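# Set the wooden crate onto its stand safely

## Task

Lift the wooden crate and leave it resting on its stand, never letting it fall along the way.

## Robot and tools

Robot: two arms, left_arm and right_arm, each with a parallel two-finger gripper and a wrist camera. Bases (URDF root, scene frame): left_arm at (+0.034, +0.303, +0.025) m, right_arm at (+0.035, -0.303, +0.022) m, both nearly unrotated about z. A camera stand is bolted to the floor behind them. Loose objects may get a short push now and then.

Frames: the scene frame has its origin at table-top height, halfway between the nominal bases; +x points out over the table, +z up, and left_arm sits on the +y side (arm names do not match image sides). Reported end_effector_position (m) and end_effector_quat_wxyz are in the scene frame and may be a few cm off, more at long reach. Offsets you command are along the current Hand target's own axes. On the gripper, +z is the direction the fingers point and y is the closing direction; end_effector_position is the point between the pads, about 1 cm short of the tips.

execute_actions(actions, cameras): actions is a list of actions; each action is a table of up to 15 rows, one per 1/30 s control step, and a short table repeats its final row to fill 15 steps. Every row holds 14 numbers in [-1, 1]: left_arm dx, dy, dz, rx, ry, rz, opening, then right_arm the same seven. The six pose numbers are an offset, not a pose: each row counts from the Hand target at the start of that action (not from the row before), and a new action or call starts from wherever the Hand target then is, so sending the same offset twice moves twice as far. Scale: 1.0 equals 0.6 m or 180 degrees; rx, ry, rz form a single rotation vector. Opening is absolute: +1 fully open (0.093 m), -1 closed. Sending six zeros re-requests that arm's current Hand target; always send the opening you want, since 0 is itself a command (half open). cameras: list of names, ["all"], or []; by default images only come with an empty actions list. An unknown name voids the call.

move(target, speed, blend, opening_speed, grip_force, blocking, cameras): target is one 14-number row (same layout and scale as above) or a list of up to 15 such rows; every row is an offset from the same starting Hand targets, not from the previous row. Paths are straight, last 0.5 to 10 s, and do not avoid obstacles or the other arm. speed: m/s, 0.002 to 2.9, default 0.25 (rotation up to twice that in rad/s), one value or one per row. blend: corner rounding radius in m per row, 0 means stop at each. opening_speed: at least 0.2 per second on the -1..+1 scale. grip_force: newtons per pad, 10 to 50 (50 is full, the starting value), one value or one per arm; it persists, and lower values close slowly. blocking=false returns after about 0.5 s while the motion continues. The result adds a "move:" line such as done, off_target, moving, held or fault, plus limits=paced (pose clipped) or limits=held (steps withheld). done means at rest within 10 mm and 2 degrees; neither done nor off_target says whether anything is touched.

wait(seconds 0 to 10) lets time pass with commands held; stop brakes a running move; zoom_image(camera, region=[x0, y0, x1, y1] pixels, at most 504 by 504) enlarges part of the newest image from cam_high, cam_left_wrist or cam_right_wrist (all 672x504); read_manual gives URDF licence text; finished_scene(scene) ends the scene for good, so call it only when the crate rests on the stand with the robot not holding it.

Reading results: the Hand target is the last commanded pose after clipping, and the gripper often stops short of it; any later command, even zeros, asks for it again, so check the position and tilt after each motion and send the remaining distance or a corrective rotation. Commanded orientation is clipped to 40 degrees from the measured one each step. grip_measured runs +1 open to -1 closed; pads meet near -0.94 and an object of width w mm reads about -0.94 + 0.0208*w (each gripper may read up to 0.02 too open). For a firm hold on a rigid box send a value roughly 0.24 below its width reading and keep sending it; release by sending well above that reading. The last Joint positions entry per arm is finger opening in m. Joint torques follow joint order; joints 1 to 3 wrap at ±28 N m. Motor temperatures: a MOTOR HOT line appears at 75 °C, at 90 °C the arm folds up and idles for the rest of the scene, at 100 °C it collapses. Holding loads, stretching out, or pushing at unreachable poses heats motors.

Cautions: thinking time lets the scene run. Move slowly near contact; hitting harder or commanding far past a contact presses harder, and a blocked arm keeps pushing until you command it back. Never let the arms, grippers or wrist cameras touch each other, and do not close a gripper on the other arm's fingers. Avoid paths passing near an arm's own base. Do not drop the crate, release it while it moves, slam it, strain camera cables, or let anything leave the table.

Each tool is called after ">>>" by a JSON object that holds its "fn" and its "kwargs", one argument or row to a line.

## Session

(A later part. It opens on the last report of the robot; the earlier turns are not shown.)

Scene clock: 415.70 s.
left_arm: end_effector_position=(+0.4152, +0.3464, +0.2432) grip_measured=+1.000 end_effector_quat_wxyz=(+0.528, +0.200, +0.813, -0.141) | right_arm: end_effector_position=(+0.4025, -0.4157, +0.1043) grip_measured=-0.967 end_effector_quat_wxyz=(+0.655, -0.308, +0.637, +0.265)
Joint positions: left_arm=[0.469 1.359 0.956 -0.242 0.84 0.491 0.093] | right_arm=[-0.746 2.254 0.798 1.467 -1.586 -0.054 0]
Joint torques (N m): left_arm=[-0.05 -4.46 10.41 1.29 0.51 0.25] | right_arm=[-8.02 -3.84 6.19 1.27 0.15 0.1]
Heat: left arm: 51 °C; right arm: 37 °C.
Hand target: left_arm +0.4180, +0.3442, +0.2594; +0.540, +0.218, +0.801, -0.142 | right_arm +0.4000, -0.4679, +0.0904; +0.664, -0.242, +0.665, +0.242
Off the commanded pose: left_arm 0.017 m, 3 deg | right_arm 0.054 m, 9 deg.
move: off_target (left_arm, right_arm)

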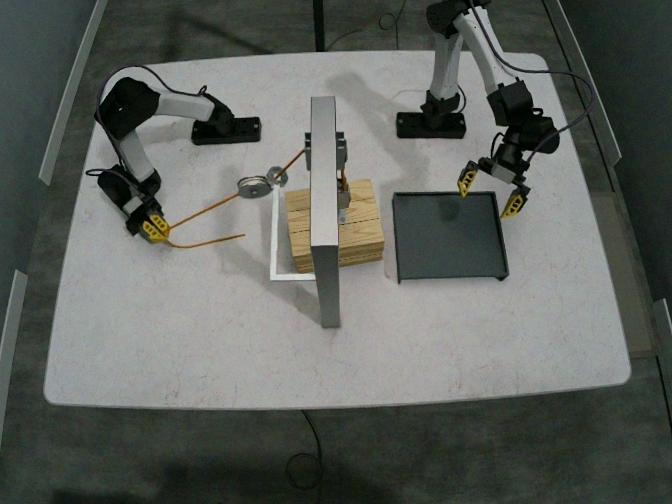

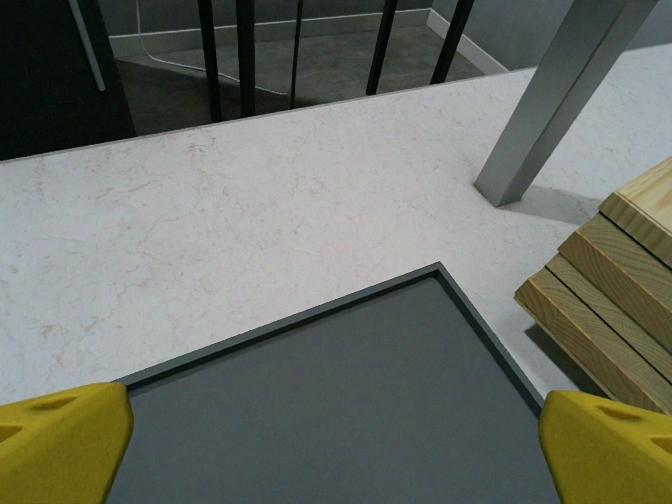

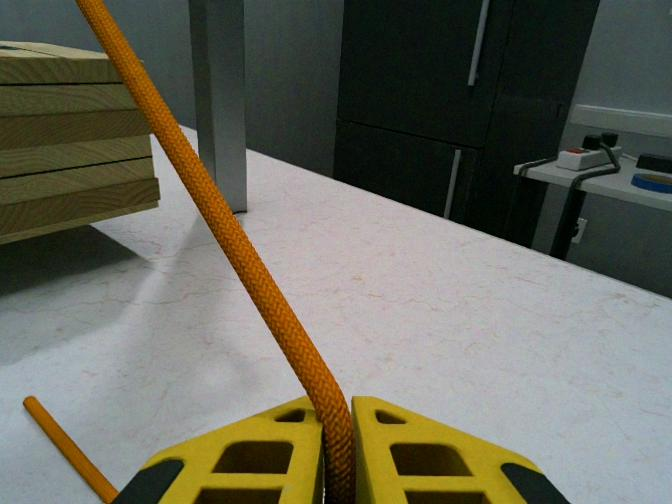

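>>> {"fn": "move", "kwargs": {
  "target": [0,0,0,0,0,0,1,0.009,-0.142,-0.173,0.083,0,0,-1],
  "speed": 0.08,
  "cameras": ["all"]
}}

Scene clock: 425.77 s.
left_arm: end_effector_position=(+0.4152, +0.3464, +0.2432) grip_measured=+1.000 end_effector_quat_wxyz=(+0.528, +0.200, +0.813, -0.141) | right_arm: end_effector_position=(+0.3944, -0.5268, +0.0980) grip_measured=-0.967 end_effector_quat_wxyz=(+0.680, -0.241, +0.665, +0.190)
Joint positions: left_arm=[0.469 1.359 0.956 -0.242 0.84 0.491 0.093] | right_arm=[-0.961 2.372 1.004 1.467 -1.586 0.024 0]
Joint torques (N m): left_arm=[-0.05 -4.46 10.41 1.28 0.51 0.25] | right_arm=[-10.59 -4.66 8.55 1.08 0.38 0.31]
Heat: left arm: 51 °C; right arm: 38 °C.
Hand target: left_arm +0.4180, +0.3442, +0.2594; +0.540, +0.218, +0.801, -0.142 | right_arm +0.3752, -0.5999, +0.0850; +0.690, -0.153, +0.691, +0.153
Off the commanded pose: left_arm 0.017 m, 3 deg | right_arm 0.077 m, 11 deg.
move: off_target (left_arm, right_arm)

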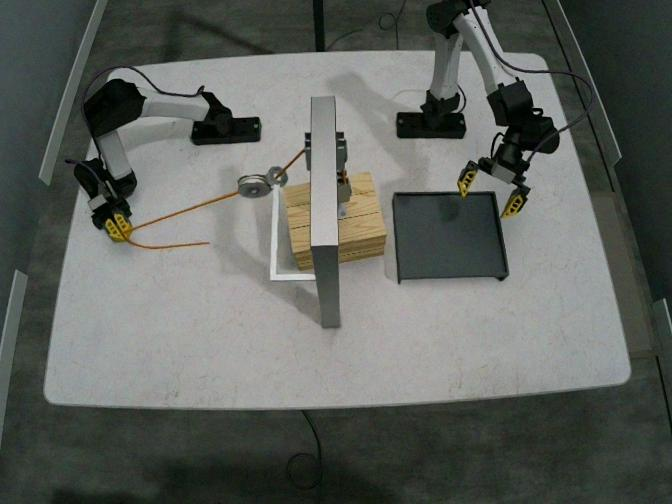

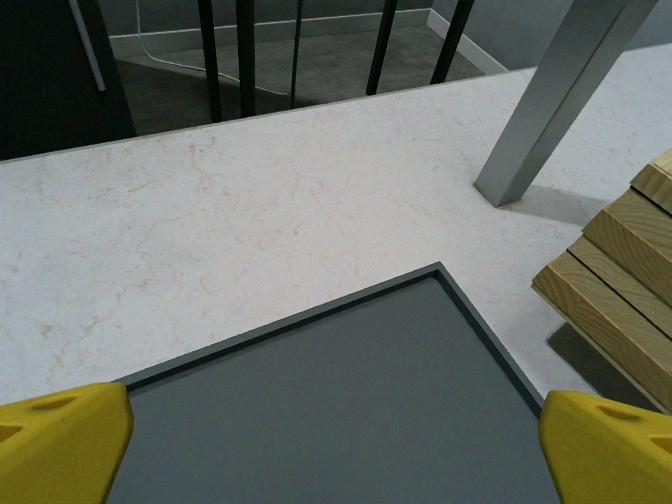

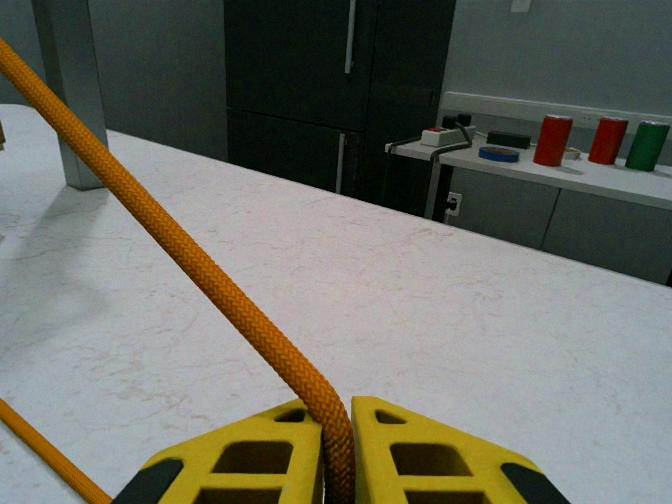

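>>> {"fn": "move", "kwargs": {
  "target": [0.177,-0.155,0.0475,0.2107,-0.0923,0.0483,1,0,-0.092,-0.098,0.0556,0,0,-1],
  "speed": 0.12,
  "cameras": ["all"]
}}

Scene clock: 442.23 s.
left_arm: end_effector_position=(+0.3551, +0.2704, +0.1433) grip_measured=+1.000 end_effector_quat_wxyz=(+0.545, +0.400, +0.627, -0.388) | right_arm: end_effector_position=(+0.3722, -0.5924, +0.0954) grip_measured=-0.967 end_effector_quat_wxyz=(+0.691, -0.195, +0.680, +0.146)
Joint positions: left_arm=[0.466 1.971 1.066 -1.17 1.45 2.028 0.093] | right_arm=[-1.093 2.435 1.119 1.467 -1.585 0.08 0]
Joint torques (N m): left_arm=[-0.81 -6.63 6.3 -0.61 0.54 0.49] | right_arm=[-10.86 -5.44 9.65 1.02 0.77 0.34]
Motor temperatures (°C): left_arm=[29 32 50 38 29 27 28] | right_arm=[39 32 41 36 28 25 31]
Heat: left arm: 50 °C; right arm: 41 °C.
Hand target: left_arm +0.3599, +0.2715, +0.1495; +0.557, +0.418, +0.608, -0.382 | right_arm +0.3453, -0.6748, +0.0851; +0.700, -0.093, +0.702, +0.093
Off the commanded pose: left_arm 0.008 m, 3 deg | right_arm 0.087 m, 13 deg.
move: off_target (left_arm, right_arm)

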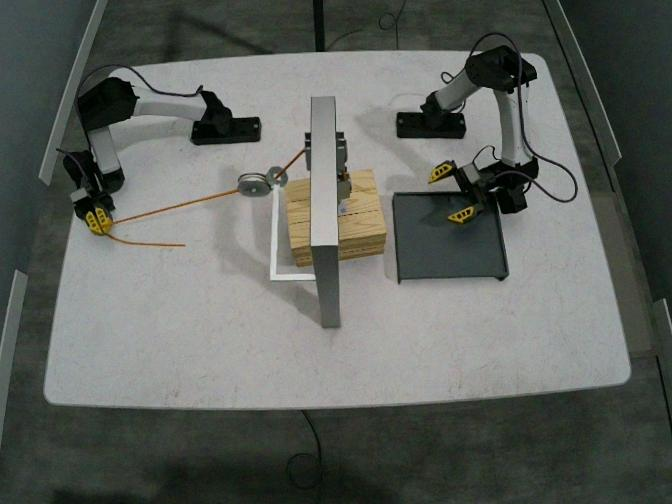

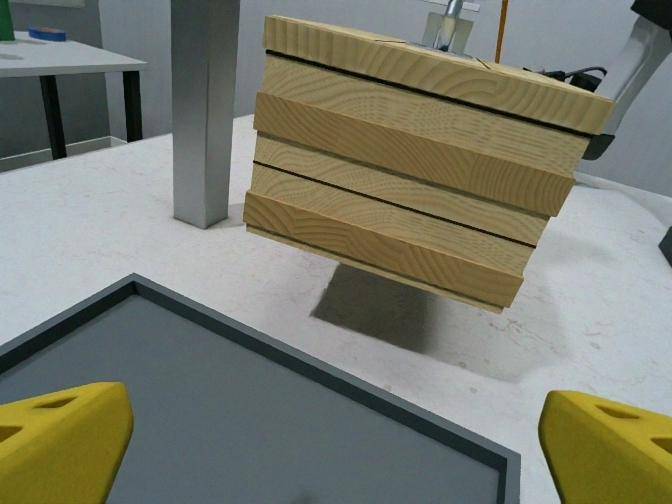

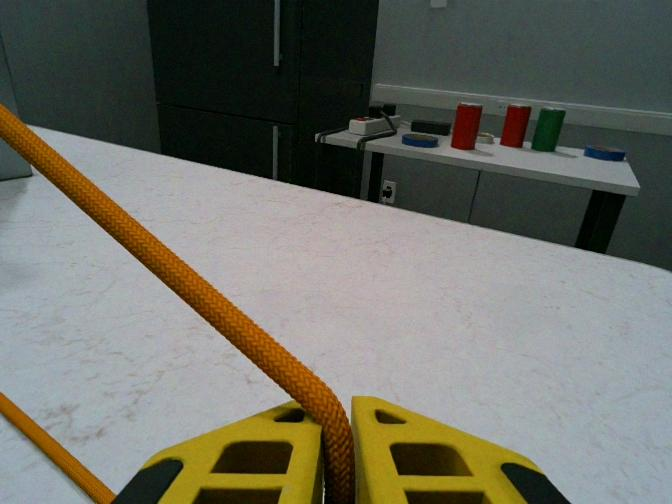

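>>> {"fn": "move", "kwargs": {
  "target": [
    [-0.156,0.084,-0.14,-0.3535,0.1943,-0.1654,1,0,0,0,0,0,0,-1],
    [-0.057,0.153,-0.311,-0.6125,0.1142,-0.669,1,0,0,0,0,0,0,-1]
  ],
  "speed": 0.35,
  "blend": [0.03,0],
  "cameras": ["all"]
}}

Scene clock: 523.73 s.
left_arm: end_effector_position=(+0.3798, +0.4761, +0.1907) grip_measured=+1.000 end_effector_quat_wxyz=(-0.013, +0.702, -0.712, +0.001) | right_arm: end_effector_position=(+0.3722, -0.5924, +0.0954) grip_measured=-0.967 end_effector_quat_wxyz=(+0.691, -0.195, +0.680, +0.146)
Joint positions: left_arm=[0.485 2.02 2.008 -1.534 -0.006 -1.094 0.093] | right_arm=[-1.093 2.435 1.119 1.467 -1.585 0.08 0]
Joint torques (N m): left_arm=[-0.12 -8.79 8.59 -0.04 0.03 0] | right_arm=[-10.82 -5.41 9.66 1.01 0.75 0.32]
Motor temperatures (°C): left_arm=[29 36 44 35 29 27 27] | right_arm=[46 35 53 35 29 25 32]
Heat: left arm: 44 °C; right arm: 53 °C.
Hand target: left_arm +0.3799, +0.4751, +0.2000; +0.000, +0.707, -0.707, +0.000 | right_arm +0.3453, -0.6748, +0.0851; +0.700, -0.093, +0.702, +0.093
Off the commanded pose: left_arm 0.009 m, 2 deg | right_arm 0.087 m, 13 deg.
joint sent to its limit (left arm) — joint 4 (wrist pitch), lower limit. The joint targets are off in position, not in orientation.
move: off_target (right_arm)

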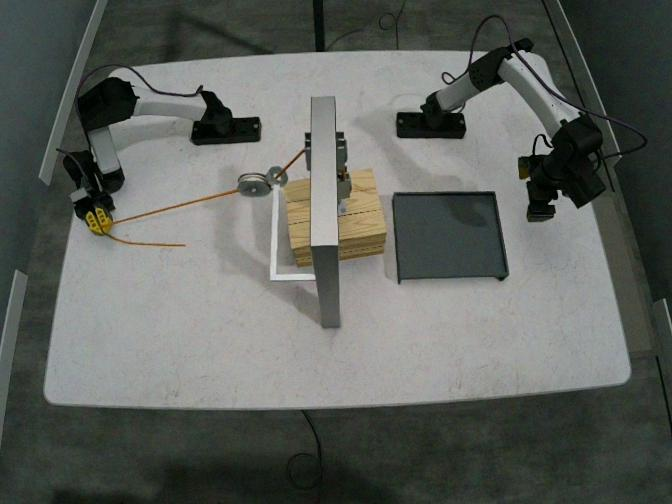

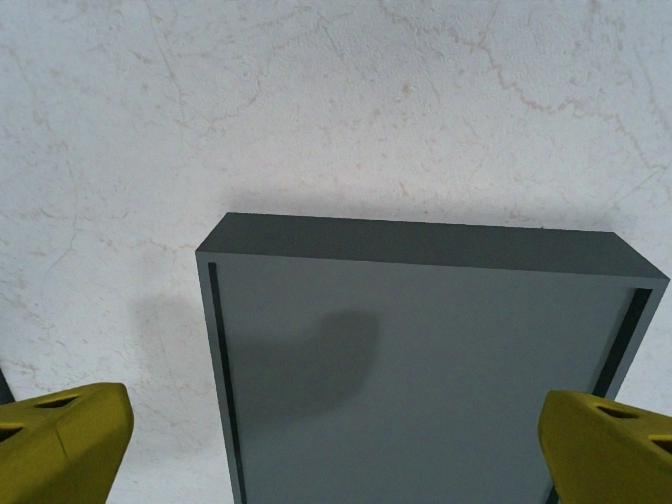

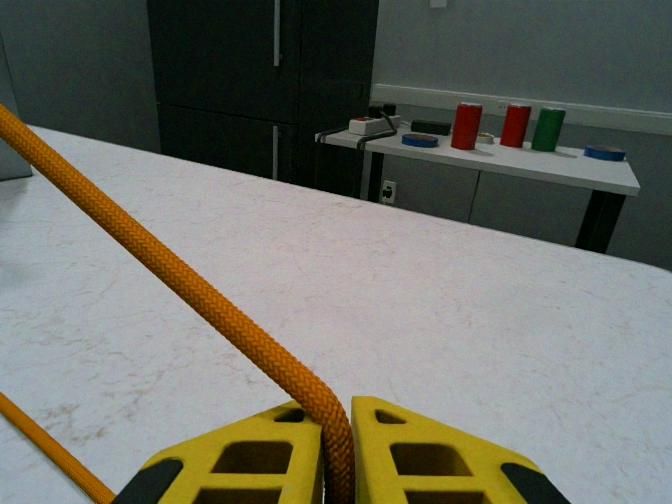

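>>> {"fn": "move", "kwargs": {
  "target": [
    [-0.033,-0.083,0,0,0,0,1,0,0,0,0,0,0,-1],
    [-0.033,-0.083,0.242,0,0,0,1,0,0,0,0,0,0,-1]
  ],
  "speed": 0.3,
  "blend": [0.02,0],
  "cameras": ["cam_high","cam_left_wrist"]
}}

Scene clock: 538.60 s.
left_arm: end_effector_position=(+0.4254, +0.4959, +0.0522) grip_measured=+1.000 end_effector_quat_wxyz=(+0.009, +0.703, -0.711, -0.004) | right_arm: end_effector_position=(+0.3722, -0.5924, +0.0954) grip_measured=-0.967 end_effector_quat_wxyz=(+0.691, -0.195, +0.680, +0.146)
Joint positions: left_arm=[0.48 2.282 1.868 -1.176 -0.002 -1.103 0.093] | right_arm=[-1.093 2.435 1.119 1.467 -1.585 0.08 0]
Joint torques (N m): left_arm=[-0.88 -11.3 5.22 0.27 0.01 0] | right_arm=[-10.81 -5.38 9.68 1.02 0.79 0.3]
Heat: left arm: 44 °C; right arm: 54 °C.
Hand target: left_arm +0.4295, +0.4949, +0.0548; +0.000, +0.707, -0.707, +0.000 | right_arm +0.3453, -0.6748, +0.0851; +0.700, -0.093, +0.702, +0.093
Off the commanded pose: left_arm 0.005 m, 1 deg | right_arm 0.087 m, 13 deg.
move: off_target (right_arm)
Images, in order (width x height): cam_high 672x504, cam_left_wrist 672x504.

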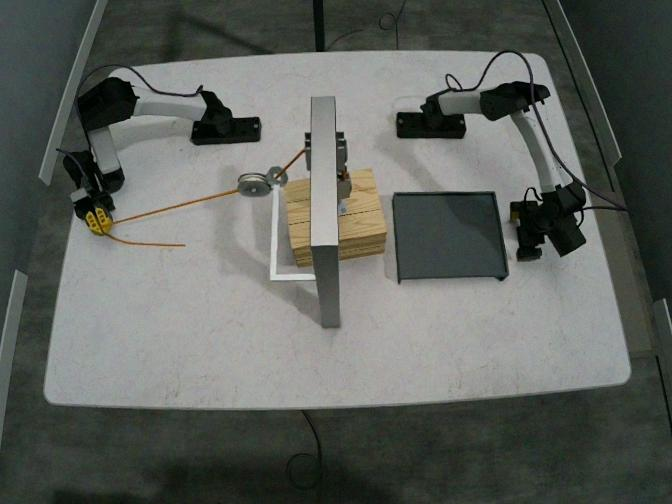

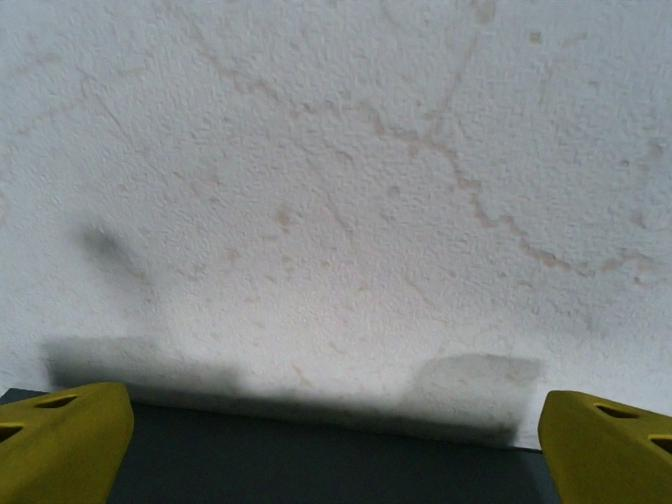

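>>> {"fn": "zoom_image", "kwargs": {
  "camera": "cam_left_wrist",
  "region": [0, 300, 672, 504]
}}

>>> {"fn": "zoom_image", "kwargs": {
  "camera": "cam_high",
  "region": [380, 160, 620, 300]
}}

Region (0, 300, 672, 504) is 672x204 pixels. A region can be at most 504 by 504 pixels.

Scaled by 2.100 from the camera's 672x504 image, which has a finer 960x720 frame.

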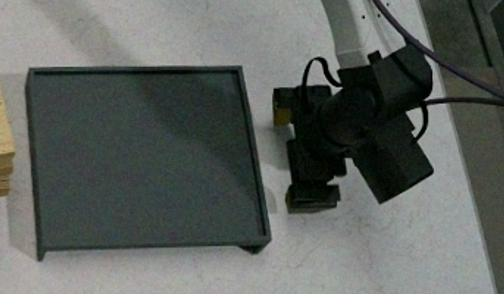

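>>> {"fn": "move", "kwargs": {
  "target": [0.383,0,0,0,0,0,1,0,0,0,0,0,0,-1],
  "speed": 0.1,
  "cameras": ["all"]
}}

Scene clock: 551.97 s.
left_arm: end_effector_position=(+0.4283, +0.2814, +0.0374) grip_measured=+1.000 end_effector_quat_wxyz=(-0.002, +0.703, -0.710, -0.025) | right_arm: end_effector_position=(+0.3722, -0.5924, +0.0954) grip_measured=-0.967 end_effector_quat_wxyz=(+0.691, -0.195, +0.680, +0.146)
Joint positions: left_arm=[-0.048 2.147 1.585 -1.043 -0.036 -1.632 0.093] | right_arm=[-1.093 2.435 1.119 1.467 -1.585 0.08 0]
Joint torques (N m): left_arm=[-1.88 -13.19 5.68 0 0.24 -0.16] | right_arm=[-10.81 -5.41 9.68 1.03 0.79 0.32]
Motor temperatures (°C): left_arm=[29 40 44 34 29 27 27] | right_arm=[47 35 55 35 29 25 32]
Heat: left arm: 44 °C; right arm: 55 °C.
Hand target: left_arm +0.4295, +0.2651, +0.0548; +0.000, +0.707, -0.707, +0.000 | right_arm +0.3453, -0.6748, +0.0851; +0.700, -0.093, +0.702, +0.093
Off the commanded pose: left_arm 0.024 m, 3 deg | right_arm 0.087 m, 13 deg.
move: off_target (left_arm, right_arm)

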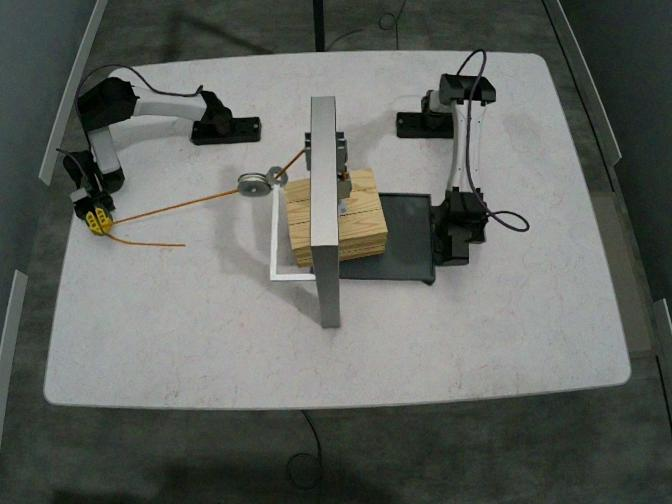

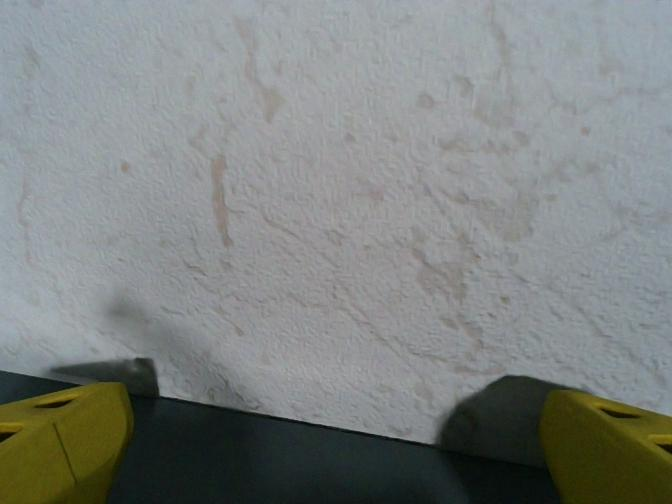

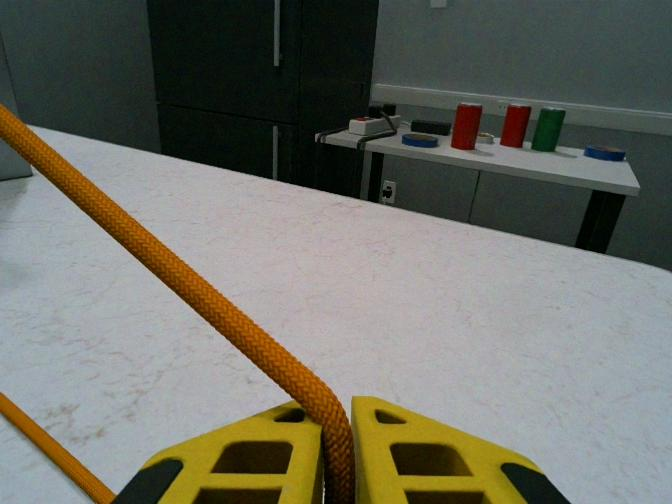

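>>> {"fn": "zoom_image", "kwargs": {
  "camera": "cam_high",
  "region": [250, 130, 490, 300]
}}

Scaled by 2.100 from the camera's 672x504 image, which has a finer 960x720 frame.

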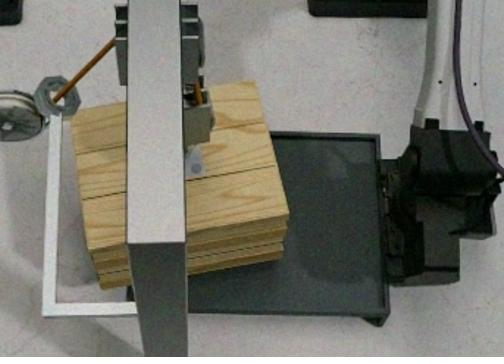

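>>> {"fn": "move", "kwargs": {
  "target": [0.167,0.034,-0.025,0,0,-0.0444,1,0,0,0,0,0,0,-1],
  "speed": 0.08,
  "cameras": ["cam_high","cam_left_wrist"]
}}

>>> {"fn": "zoom_image", "kwargs": {
  "camera": "cam_high",
  "region": [250, 130, 490, 300]
}}

Scene clock: 578.83 s.
left_arm: end_effector_position=(+0.4032, +0.1840, +0.0427) grip_measured=+1.000 end_effector_quat_wxyz=(-0.007, +0.747, -0.664, -0.039) | right_arm: end_effector_position=(+0.3722, -0.5924, +0.0954) grip_measured=-0.967 end_effector_quat_wxyz=(+0.691, -0.195, +0.680, +0.146)
Joint positions: left_arm=[-0.308 2.144 1.6 -1.094 -0.044 -2.022 0.093] | right_arm=[-1.093 2.435 1.119 1.467 -1.585 0.08 0]
Joint torques (N m): left_arm=[-1.59 -13.61 8.58 -0.15 0.31 -0.21] | right_arm=[-10.74 -5.44 9.69 1.01 0.79 0.32]
Motor temperatures (°C): left_arm=[30 45 44 33 29 27 27] | right_arm=[48 35 56 35 29 26 32]
Heat: left arm: 45 °C; right arm: 56 °C.
Hand target: left_arm +0.4091, +0.1649, +0.0698; +0.000, +0.755, -0.656, +0.000 | right_arm +0.3453, -0.6748, +0.0851; +0.700, -0.093, +0.702, +0.093
Off the commanded pose: left_arm 0.034 m, 5 deg | right_arm 0.087 m, 13 deg.
move: off_target (left_arm, right_arm)
Images, in order (width x height): cam_high 672x504, cam_left_wrist 672x504.

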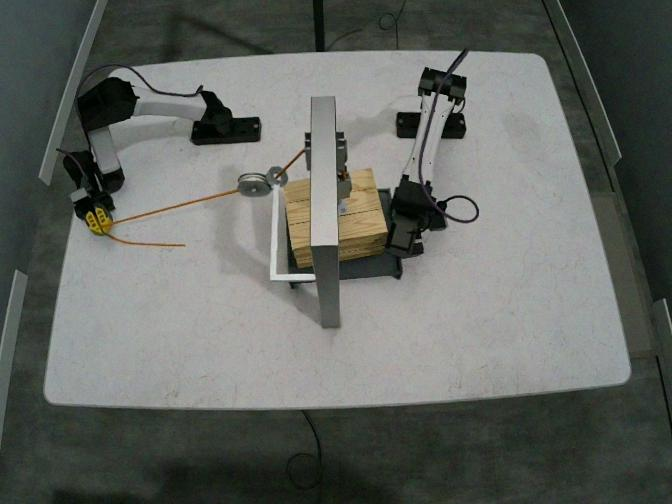

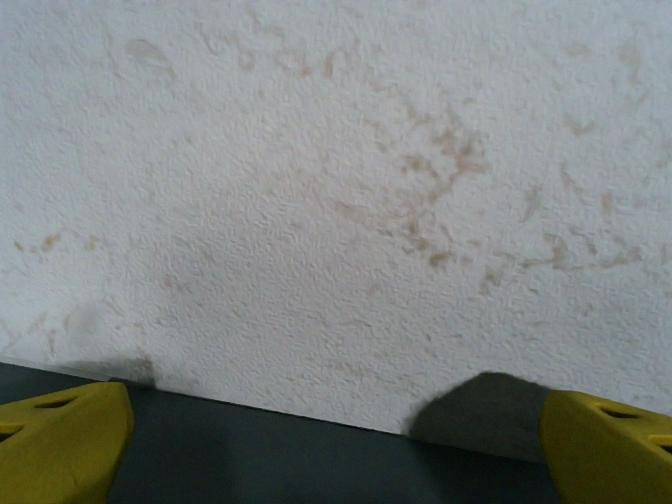

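Scaled by 2.100 from the camera's 672x504 image, which has a finer 960x720 frame.

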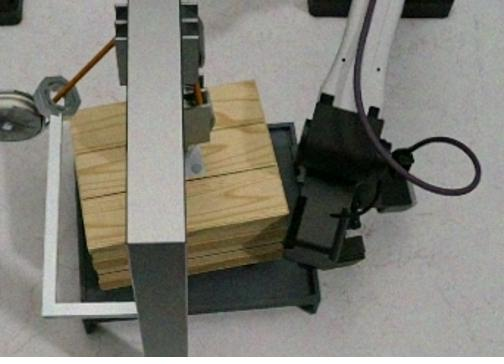

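>>> {"fn": "move", "kwargs": {
  "target": [0.0248,0.0035,0,0,0,-0.0167,1,0,0,0,0,0,0,-1],
  "speed": 0.05,
  "cameras": ["cam_high"]
}}

>>> {"fn": "zoom_image", "kwargs": {
  "camera": "cam_high",
  "region": [250, 130, 490, 300]
}}

Scene clock: 586.30 s.
left_arm: end_effector_position=(+0.4027, +0.1767, +0.0490) grip_measured=+1.000 end_effector_quat_wxyz=(-0.007, +0.748, -0.663, -0.039) | right_arm: end_effector_position=(+0.3700, -0.6006, +0.0926) grip_measured=-0.967 end_effector_quat_wxyz=(+0.691, -0.186, +0.683, +0.145)
Joint positions: left_arm=[-0.325 2.144 1.626 -1.12 -0.041 -2.04 0.093] | right_arm=[-1.107 2.453 1.142 1.467 -1.585 0.096 0]
Joint torques (N m): left_arm=[-2.22 -12.01 8.95 -0.03 0.52 -0.22] | right_arm=[-9.61 -6.27 8.95 1.06 0.79 0.28]
Motor temperatures (°C): left_arm=[30 49 44 33 29 27 27] | right_arm=[48 35 56 35 29 26 32]
Heat: left arm: 49 °C; right arm: 56 °C.
Hand target: left_arm +0.4091, +0.1499, +0.0698; +0.000, +0.772, -0.636, +0.000 | right_arm +0.3453, -0.6748, +0.0851; +0.700, -0.093, +0.702, +0.093
Off the commanded pose: left_arm 0.035 m, 6 deg | right_arm 0.078 m, 13 deg.
joint sent to its limit (left arm) — joint 6 (wrist roll), lower limit. The joint targets are off in position and orientation.
move: off_target (left_arm, right_arm)
Images, in order (width x height): cam_high 672x504.

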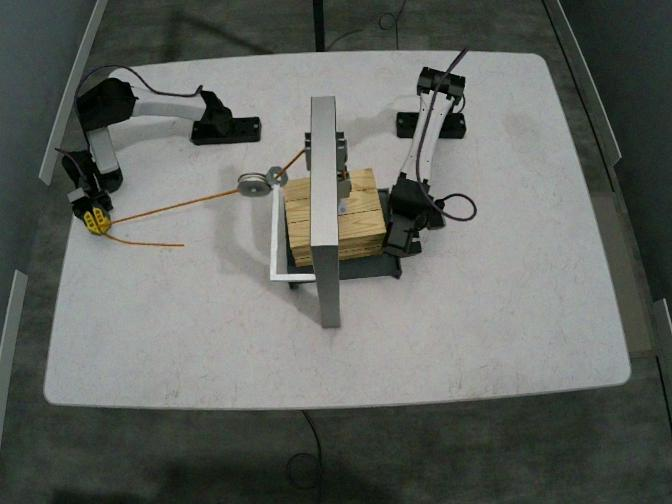

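Scaled by 2.100 from the camera's 672x504 image, which has a finer 960x720 frame.

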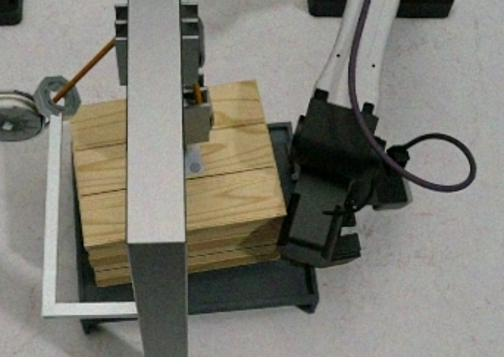

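>>> {"fn": "move", "kwargs": {
  "target": [0.026,0.005,0.008,0,0,0.0167,1,0,0,0,0,0,0,-1],
  "speed": 0.05,
  "cameras": ["cam_high"]
}}

>>> {"fn": "zoom_image", "kwargs": {
  "camera": "cam_high",
  "region": [250, 130, 490, 300]
}}

Scene clock: 595.13 s.
left_arm: end_effector_position=(+0.4043, +0.1684, +0.0537) grip_measured=+1.000 end_effector_quat_wxyz=(-0.009, +0.746, -0.665, -0.033) | right_arm: end_effector_position=(+0.3702, -0.6012, +0.0932) grip_measured=-0.967 end_effector_quat_wxyz=(+0.691, -0.186, +0.683, +0.145)
Joint positions: left_arm=[-0.344 2.144 1.646 -1.127 -0.041 -2.054 0.093] | right_arm=[-1.107 2.453 1.145 1.467 -1.585 0.099 0]
Joint torques (N m): left_arm=[-3.7 -9.59 9.31 0.09 0.47 -0.11] | right_arm=[-9.47 -6.28 8.94 1.08 0.8 0.25]
Motor temperatures (°C): left_arm=[30 51 45 33 29 27 27] | right_arm=[48 36 55 35 29 25 32]
Heat: left arm: 51 °C; right arm: 55 °C.
Hand target: left_arm +0.4092, +0.1340, +0.0650; +0.000, +0.755, -0.656, +0.000 | right_arm +0.3453, -0.6748, +0.0851; +0.700, -0.093, +0.702, +0.093
Off the commanded pose: left_arm 0.037 m, 4 deg | right_arm 0.078 m, 13 deg.
joint sent to its limit (left arm) — joint 6 (wrist roll), lower limit. The joint targets are off in position and orientation.
move: off_target (left_arm, right_arm)
Images, in order (width x height): cam_high 672x504.

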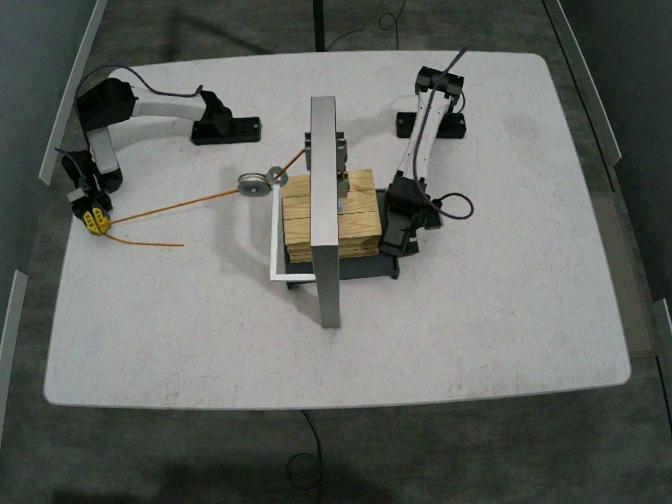

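Scaled by 2.100 from the camera's 672x504 image, which has a finer 960x720 frame.

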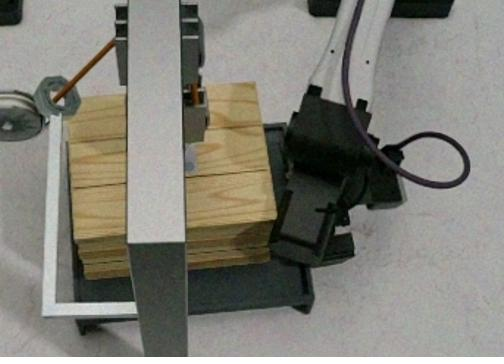

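>>> {"fn": "move", "kwargs": {
  "target": [
    [-0.08,-0.011,0,0,0,0,1,0,0,0,0,0,0,-1],
    [-0.274,-0.038,-0.1,0,0,0,1,0,0,0,0,0,0,-1]
  ],
  "speed": [0.05,0.2],
  "blend": [0.01,0],
  "cameras": ["cam_high","cam_left_wrist"]
}}

>>> {"fn": "zoom_image", "kwargs": {
  "camera": "cam_high",
  "region": [250, 130, 490, 300]
}}

Scene clock: 602.57 s.
left_arm: end_effector_position=(+0.4065, +0.3016, +0.1027) grip_measured=+1.000 end_effector_quat_wxyz=(+0.013, +0.756, -0.654, -0.015) | right_arm: end_effector_position=(+0.3702, -0.6012, +0.0932) grip_measured=-0.967 end_effector_quat_wxyz=(+0.691, -0.186, +0.683, +0.146)
Joint positions: left_arm=[0.018 2.008 1.638 -1.241 -0.001 -1.72 0.093] | right_arm=[-1.107 2.453 1.145 1.467 -1.585 0.101 0]
Joint torques (N m): left_arm=[-0.73 -12.07 8.4 -0.17 -0.02 0.15] | right_arm=[-9.63 -6.19 8.91 1.09 0.8 0.26]
Heat: left arm: 51 °C; right arm: 53 °C.
Hand target: left_arm +0.4089, +0.3000, +0.1250; +0.000, +0.755, -0.656, +0.000 | right_arm +0.3453, -0.6748, +0.0851; +0.700, -0.093, +0.702, +0.093
Off the commanded pose: left_arm 0.023 m, 2 deg | right_arm 0.078 m, 13 deg.
move: off_target (left_arm, right_arm)
Images, in order (width x height): cam_high 672x504, cam_left_wrist 672x504.

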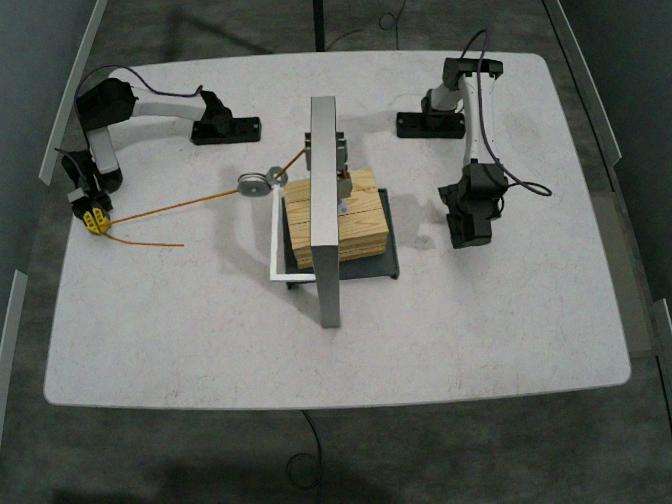

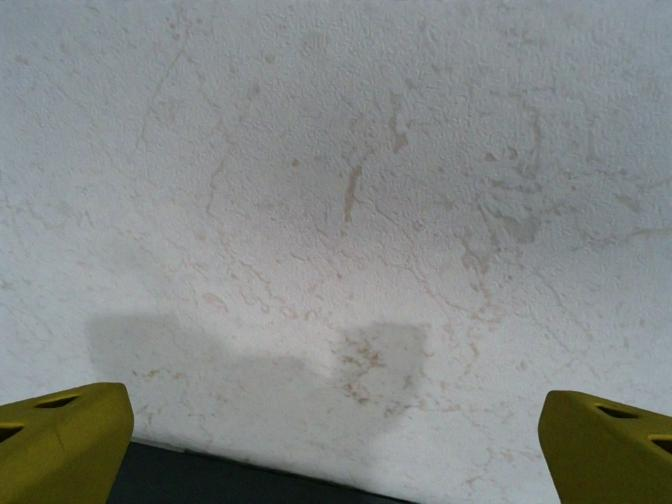

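Scaled by 2.100 from the camera's 672x504 image, which has a finer 960x720 frame.

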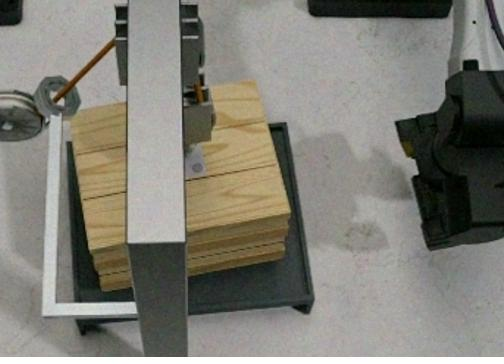

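>>> {"fn": "move", "kwargs": {
  "target": [-0.101,0.003,-0.075,-0.0309,0.22,0,1,0,0.14,0.0895,-0.0667,0,0,-1],
  "speed": 0.05,
  "cameras": ["cam_high","cam_left_wrist"]
}}

>>> {"fn": "zoom_image", "kwargs": {
  "camera": "cam_high",
  "region": [250, 130, 490, 300]
}}

Scene clock: 618.63 s.
left_arm: end_effector_position=(+0.4044, +0.3645, +0.1617) grip_measured=+1.000 end_effector_quat_wxyz=(+0.203, +0.724, -0.614, +0.241) | right_arm: end_effector_position=(+0.3804, -0.5609, +0.0772) grip_measured=-0.967 end_effector_quat_wxyz=(+0.678, -0.179, +0.684, +0.199)
Joint positions: left_arm=[0.449 2.086 1.851 -1.526 0.616 -1.247 0.093] | right_arm=[-1.038 2.453 1.058 1.467 -1.585 0.101 0]
Joint torques (N m): left_arm=[-0.12 -10.15 5.26 -0.44 0.44 0.16] | right_arm=[-2.17 -10.77 3.66 1.74 0.24 -0.11]
Motor temperatures (°C): left_arm=[30 48 45 32 29 27 27] | right_arm=[46 37 50 36 29 25 32]
Heat: left arm: 48 °C; right arm: 50 °C.
Hand target: left_arm +0.3988, +0.3598, +0.1700; +0.258, +0.709, -0.616, +0.224 | right_arm +0.3754, -0.5797, +0.0850; +0.687, -0.165, +0.688, +0.165
Off the commanded pose: left_arm 0.011 m, 7 deg | right_arm 0.021 m, 4 deg.
joint sent to its limit (left arm) — joint 4 (wrist pitch), lower limit. The joint targets are off in position and orientation.
move: off_target (left_arm, right_arm)
Images, in order (width x height): cam_high 672x504, cam_left_wrist 672x504.

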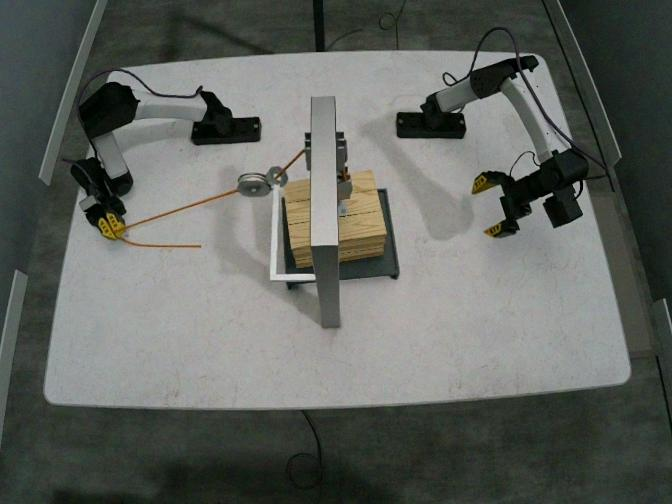

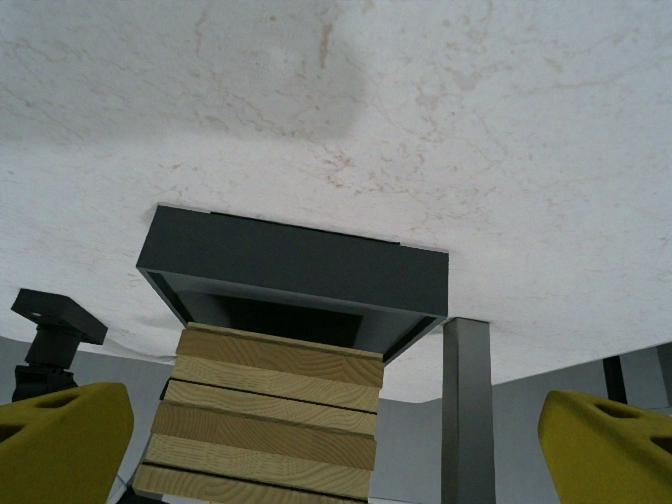

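Scaled by 2.100 from the camera's 672x504 image, which has a finer 960x720 frame.

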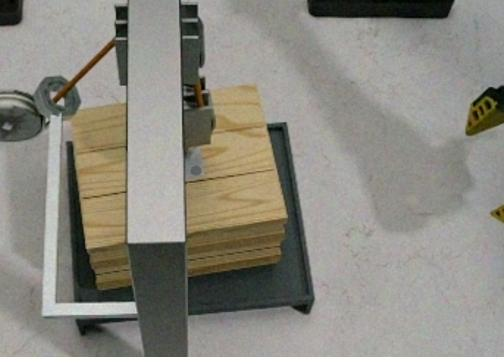

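>>> {"fn": "move", "kwargs": {
  "target": [0,0,0,0,0,0,1,-0.008,0.133,0.105,-0.0667,0,0,-1],
  "speed": 0.05,
  "cameras": ["cam_high","cam_left_wrist"]
}}

>>> {"fn": "zoom_image", "kwargs": {
  "camera": "cam_high",
  "region": [250, 130, 490, 300]
}}

Scene clock: 628.70 s.
left_arm: end_effector_position=(+0.4045, +0.3639, +0.1617) grip_measured=+1.000 end_effector_quat_wxyz=(+0.203, +0.723, -0.615, +0.240) | right_arm: end_effector_position=(+0.3986, -0.4630, +0.0817) grip_measured=-0.967 end_effector_quat_wxyz=(+0.652, -0.233, +0.667, +0.274)
Joint positions: left_arm=[0.448 2.086 1.851 -1.526 0.616 -1.247 0.093] | right_arm=[-0.847 2.358 0.877 1.467 -1.586 0.047 0]
Joint torques (N m): left_arm=[-0.03 -10.15 5.26 -0.44 0.45 0.16] | right_arm=[-2.43 -10.03 3.21 1.86 -0.01 -0.22]
Heat: left arm: 47 °C; right arm: 48 °C.
Hand target: left_arm +0.3988, +0.3598, +0.1700; +0.258, +0.709, -0.616, +0.224 | right_arm +0.3952, -0.4800, +0.0898; +0.666, -0.236, +0.667, +0.236
Off the commanded pose: left_arm 0.011 m, 7 deg | right_arm 0.019 m, 5 deg.
joint sent to its limit (left arm) — joint 4 (wrist pitch), lower limit. The joint targets are off in position and orientation.
move: off_target (left_arm, right_arm)
Images, in order (width x height): cam_high 672x504, cam_left_wrist 672x504.

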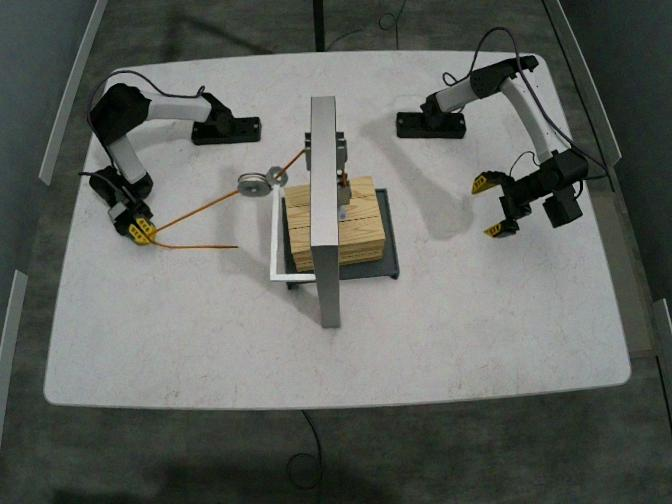

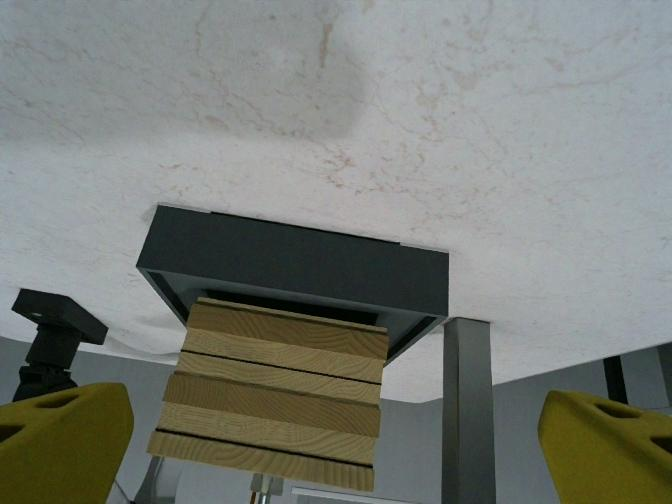

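Scaled by 2.100 from the camera's 672x504 image, which has a finer 960x720 frame.

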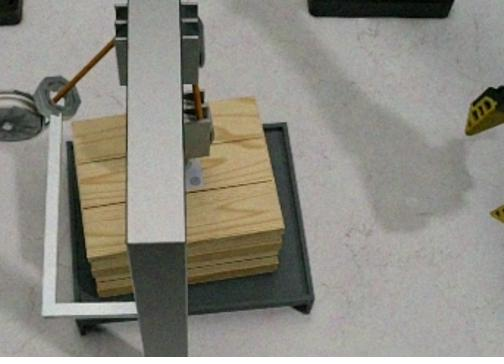

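>>> {"fn": "move", "kwargs": {
  "target": [0,0,0,0,0,0,1,-0.017,0.111,0.101,-0.061,0,0,-1],
  "speed": 0.05,
  "cameras": ["cam_high","cam_left_wrist"]
}}

>>> {"fn": "zoom_image", "kwargs": {
  "camera": "cam_high",
  "region": [250, 130, 490, 300]
}}

Scene clock: 635.23 s.
left_arm: end_effector_position=(+0.4045, +0.3639, +0.1617) grip_measured=+1.000 end_effector_quat_wxyz=(+0.203, +0.723, -0.615, +0.240) | right_arm: end_effector_position=(+0.3985, -0.3885, +0.0859) grip_measured=-0.967 end_effector_quat_wxyz=(+0.625, -0.270, +0.653, +0.332)
Joint positions: left_arm=[0.448 2.086 1.851 -1.526 0.616 -1.247 0.093] | right_arm=[-0.694 2.288 0.748 1.467 -1.579 0.024 0]
Joint torques (N m): left_arm=[-0.02 -10.15 5.27 -0.44 0.45 0.17] | right_arm=[0.54 -11.03 2.47 2.01 -0.05 -0.33]
Heat: left arm: 46 °C; right arm: 47 °C.
Hand target: left_arm +0.3988, +0.3598, +0.1700; +0.258, +0.709, -0.616, +0.224 | right_arm +0.4003, -0.3901, +0.0999; +0.640, -0.299, +0.641, +0.299
Off the commanded pose: left_arm 0.011 m, 7 deg | right_arm 0.014 m, 6 deg.
joint sent to its limit (left arm) — joint 4 (wrist pitch), lower limit. The joint targets are off in position and orientation.
move: off_target (left_arm, right_arm)
Images, in order (width x height): cam_high 672x504, cam_left_wrist 672x504.

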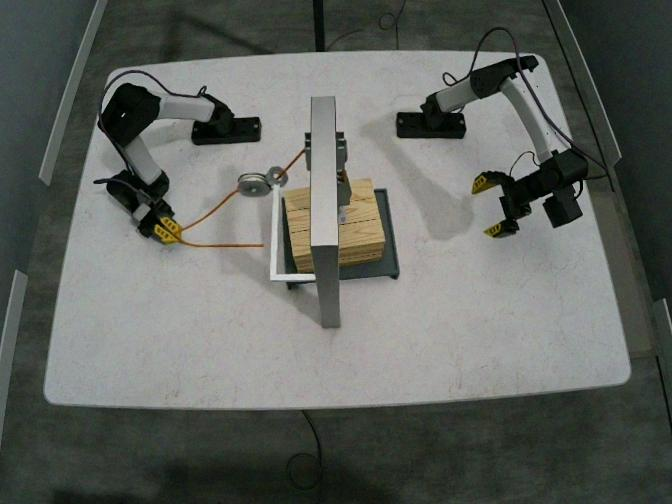

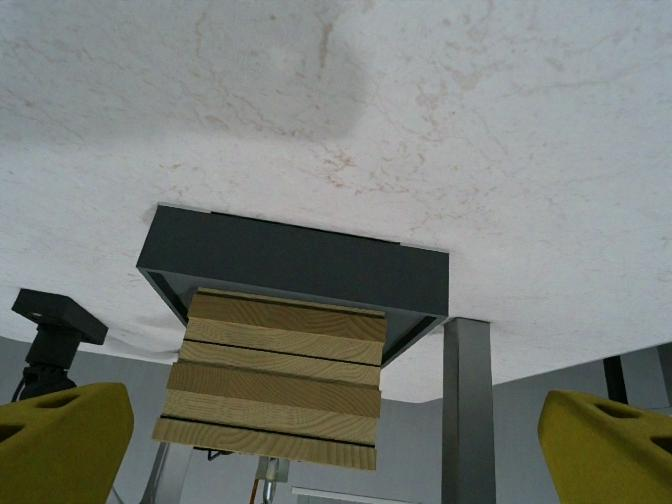

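Scaled by 2.100 from the camera's 672x504 image, which has a finer 960x720 frame.

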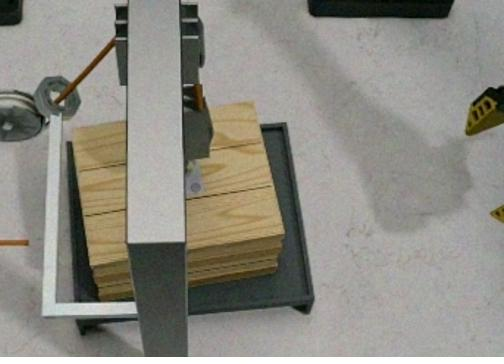

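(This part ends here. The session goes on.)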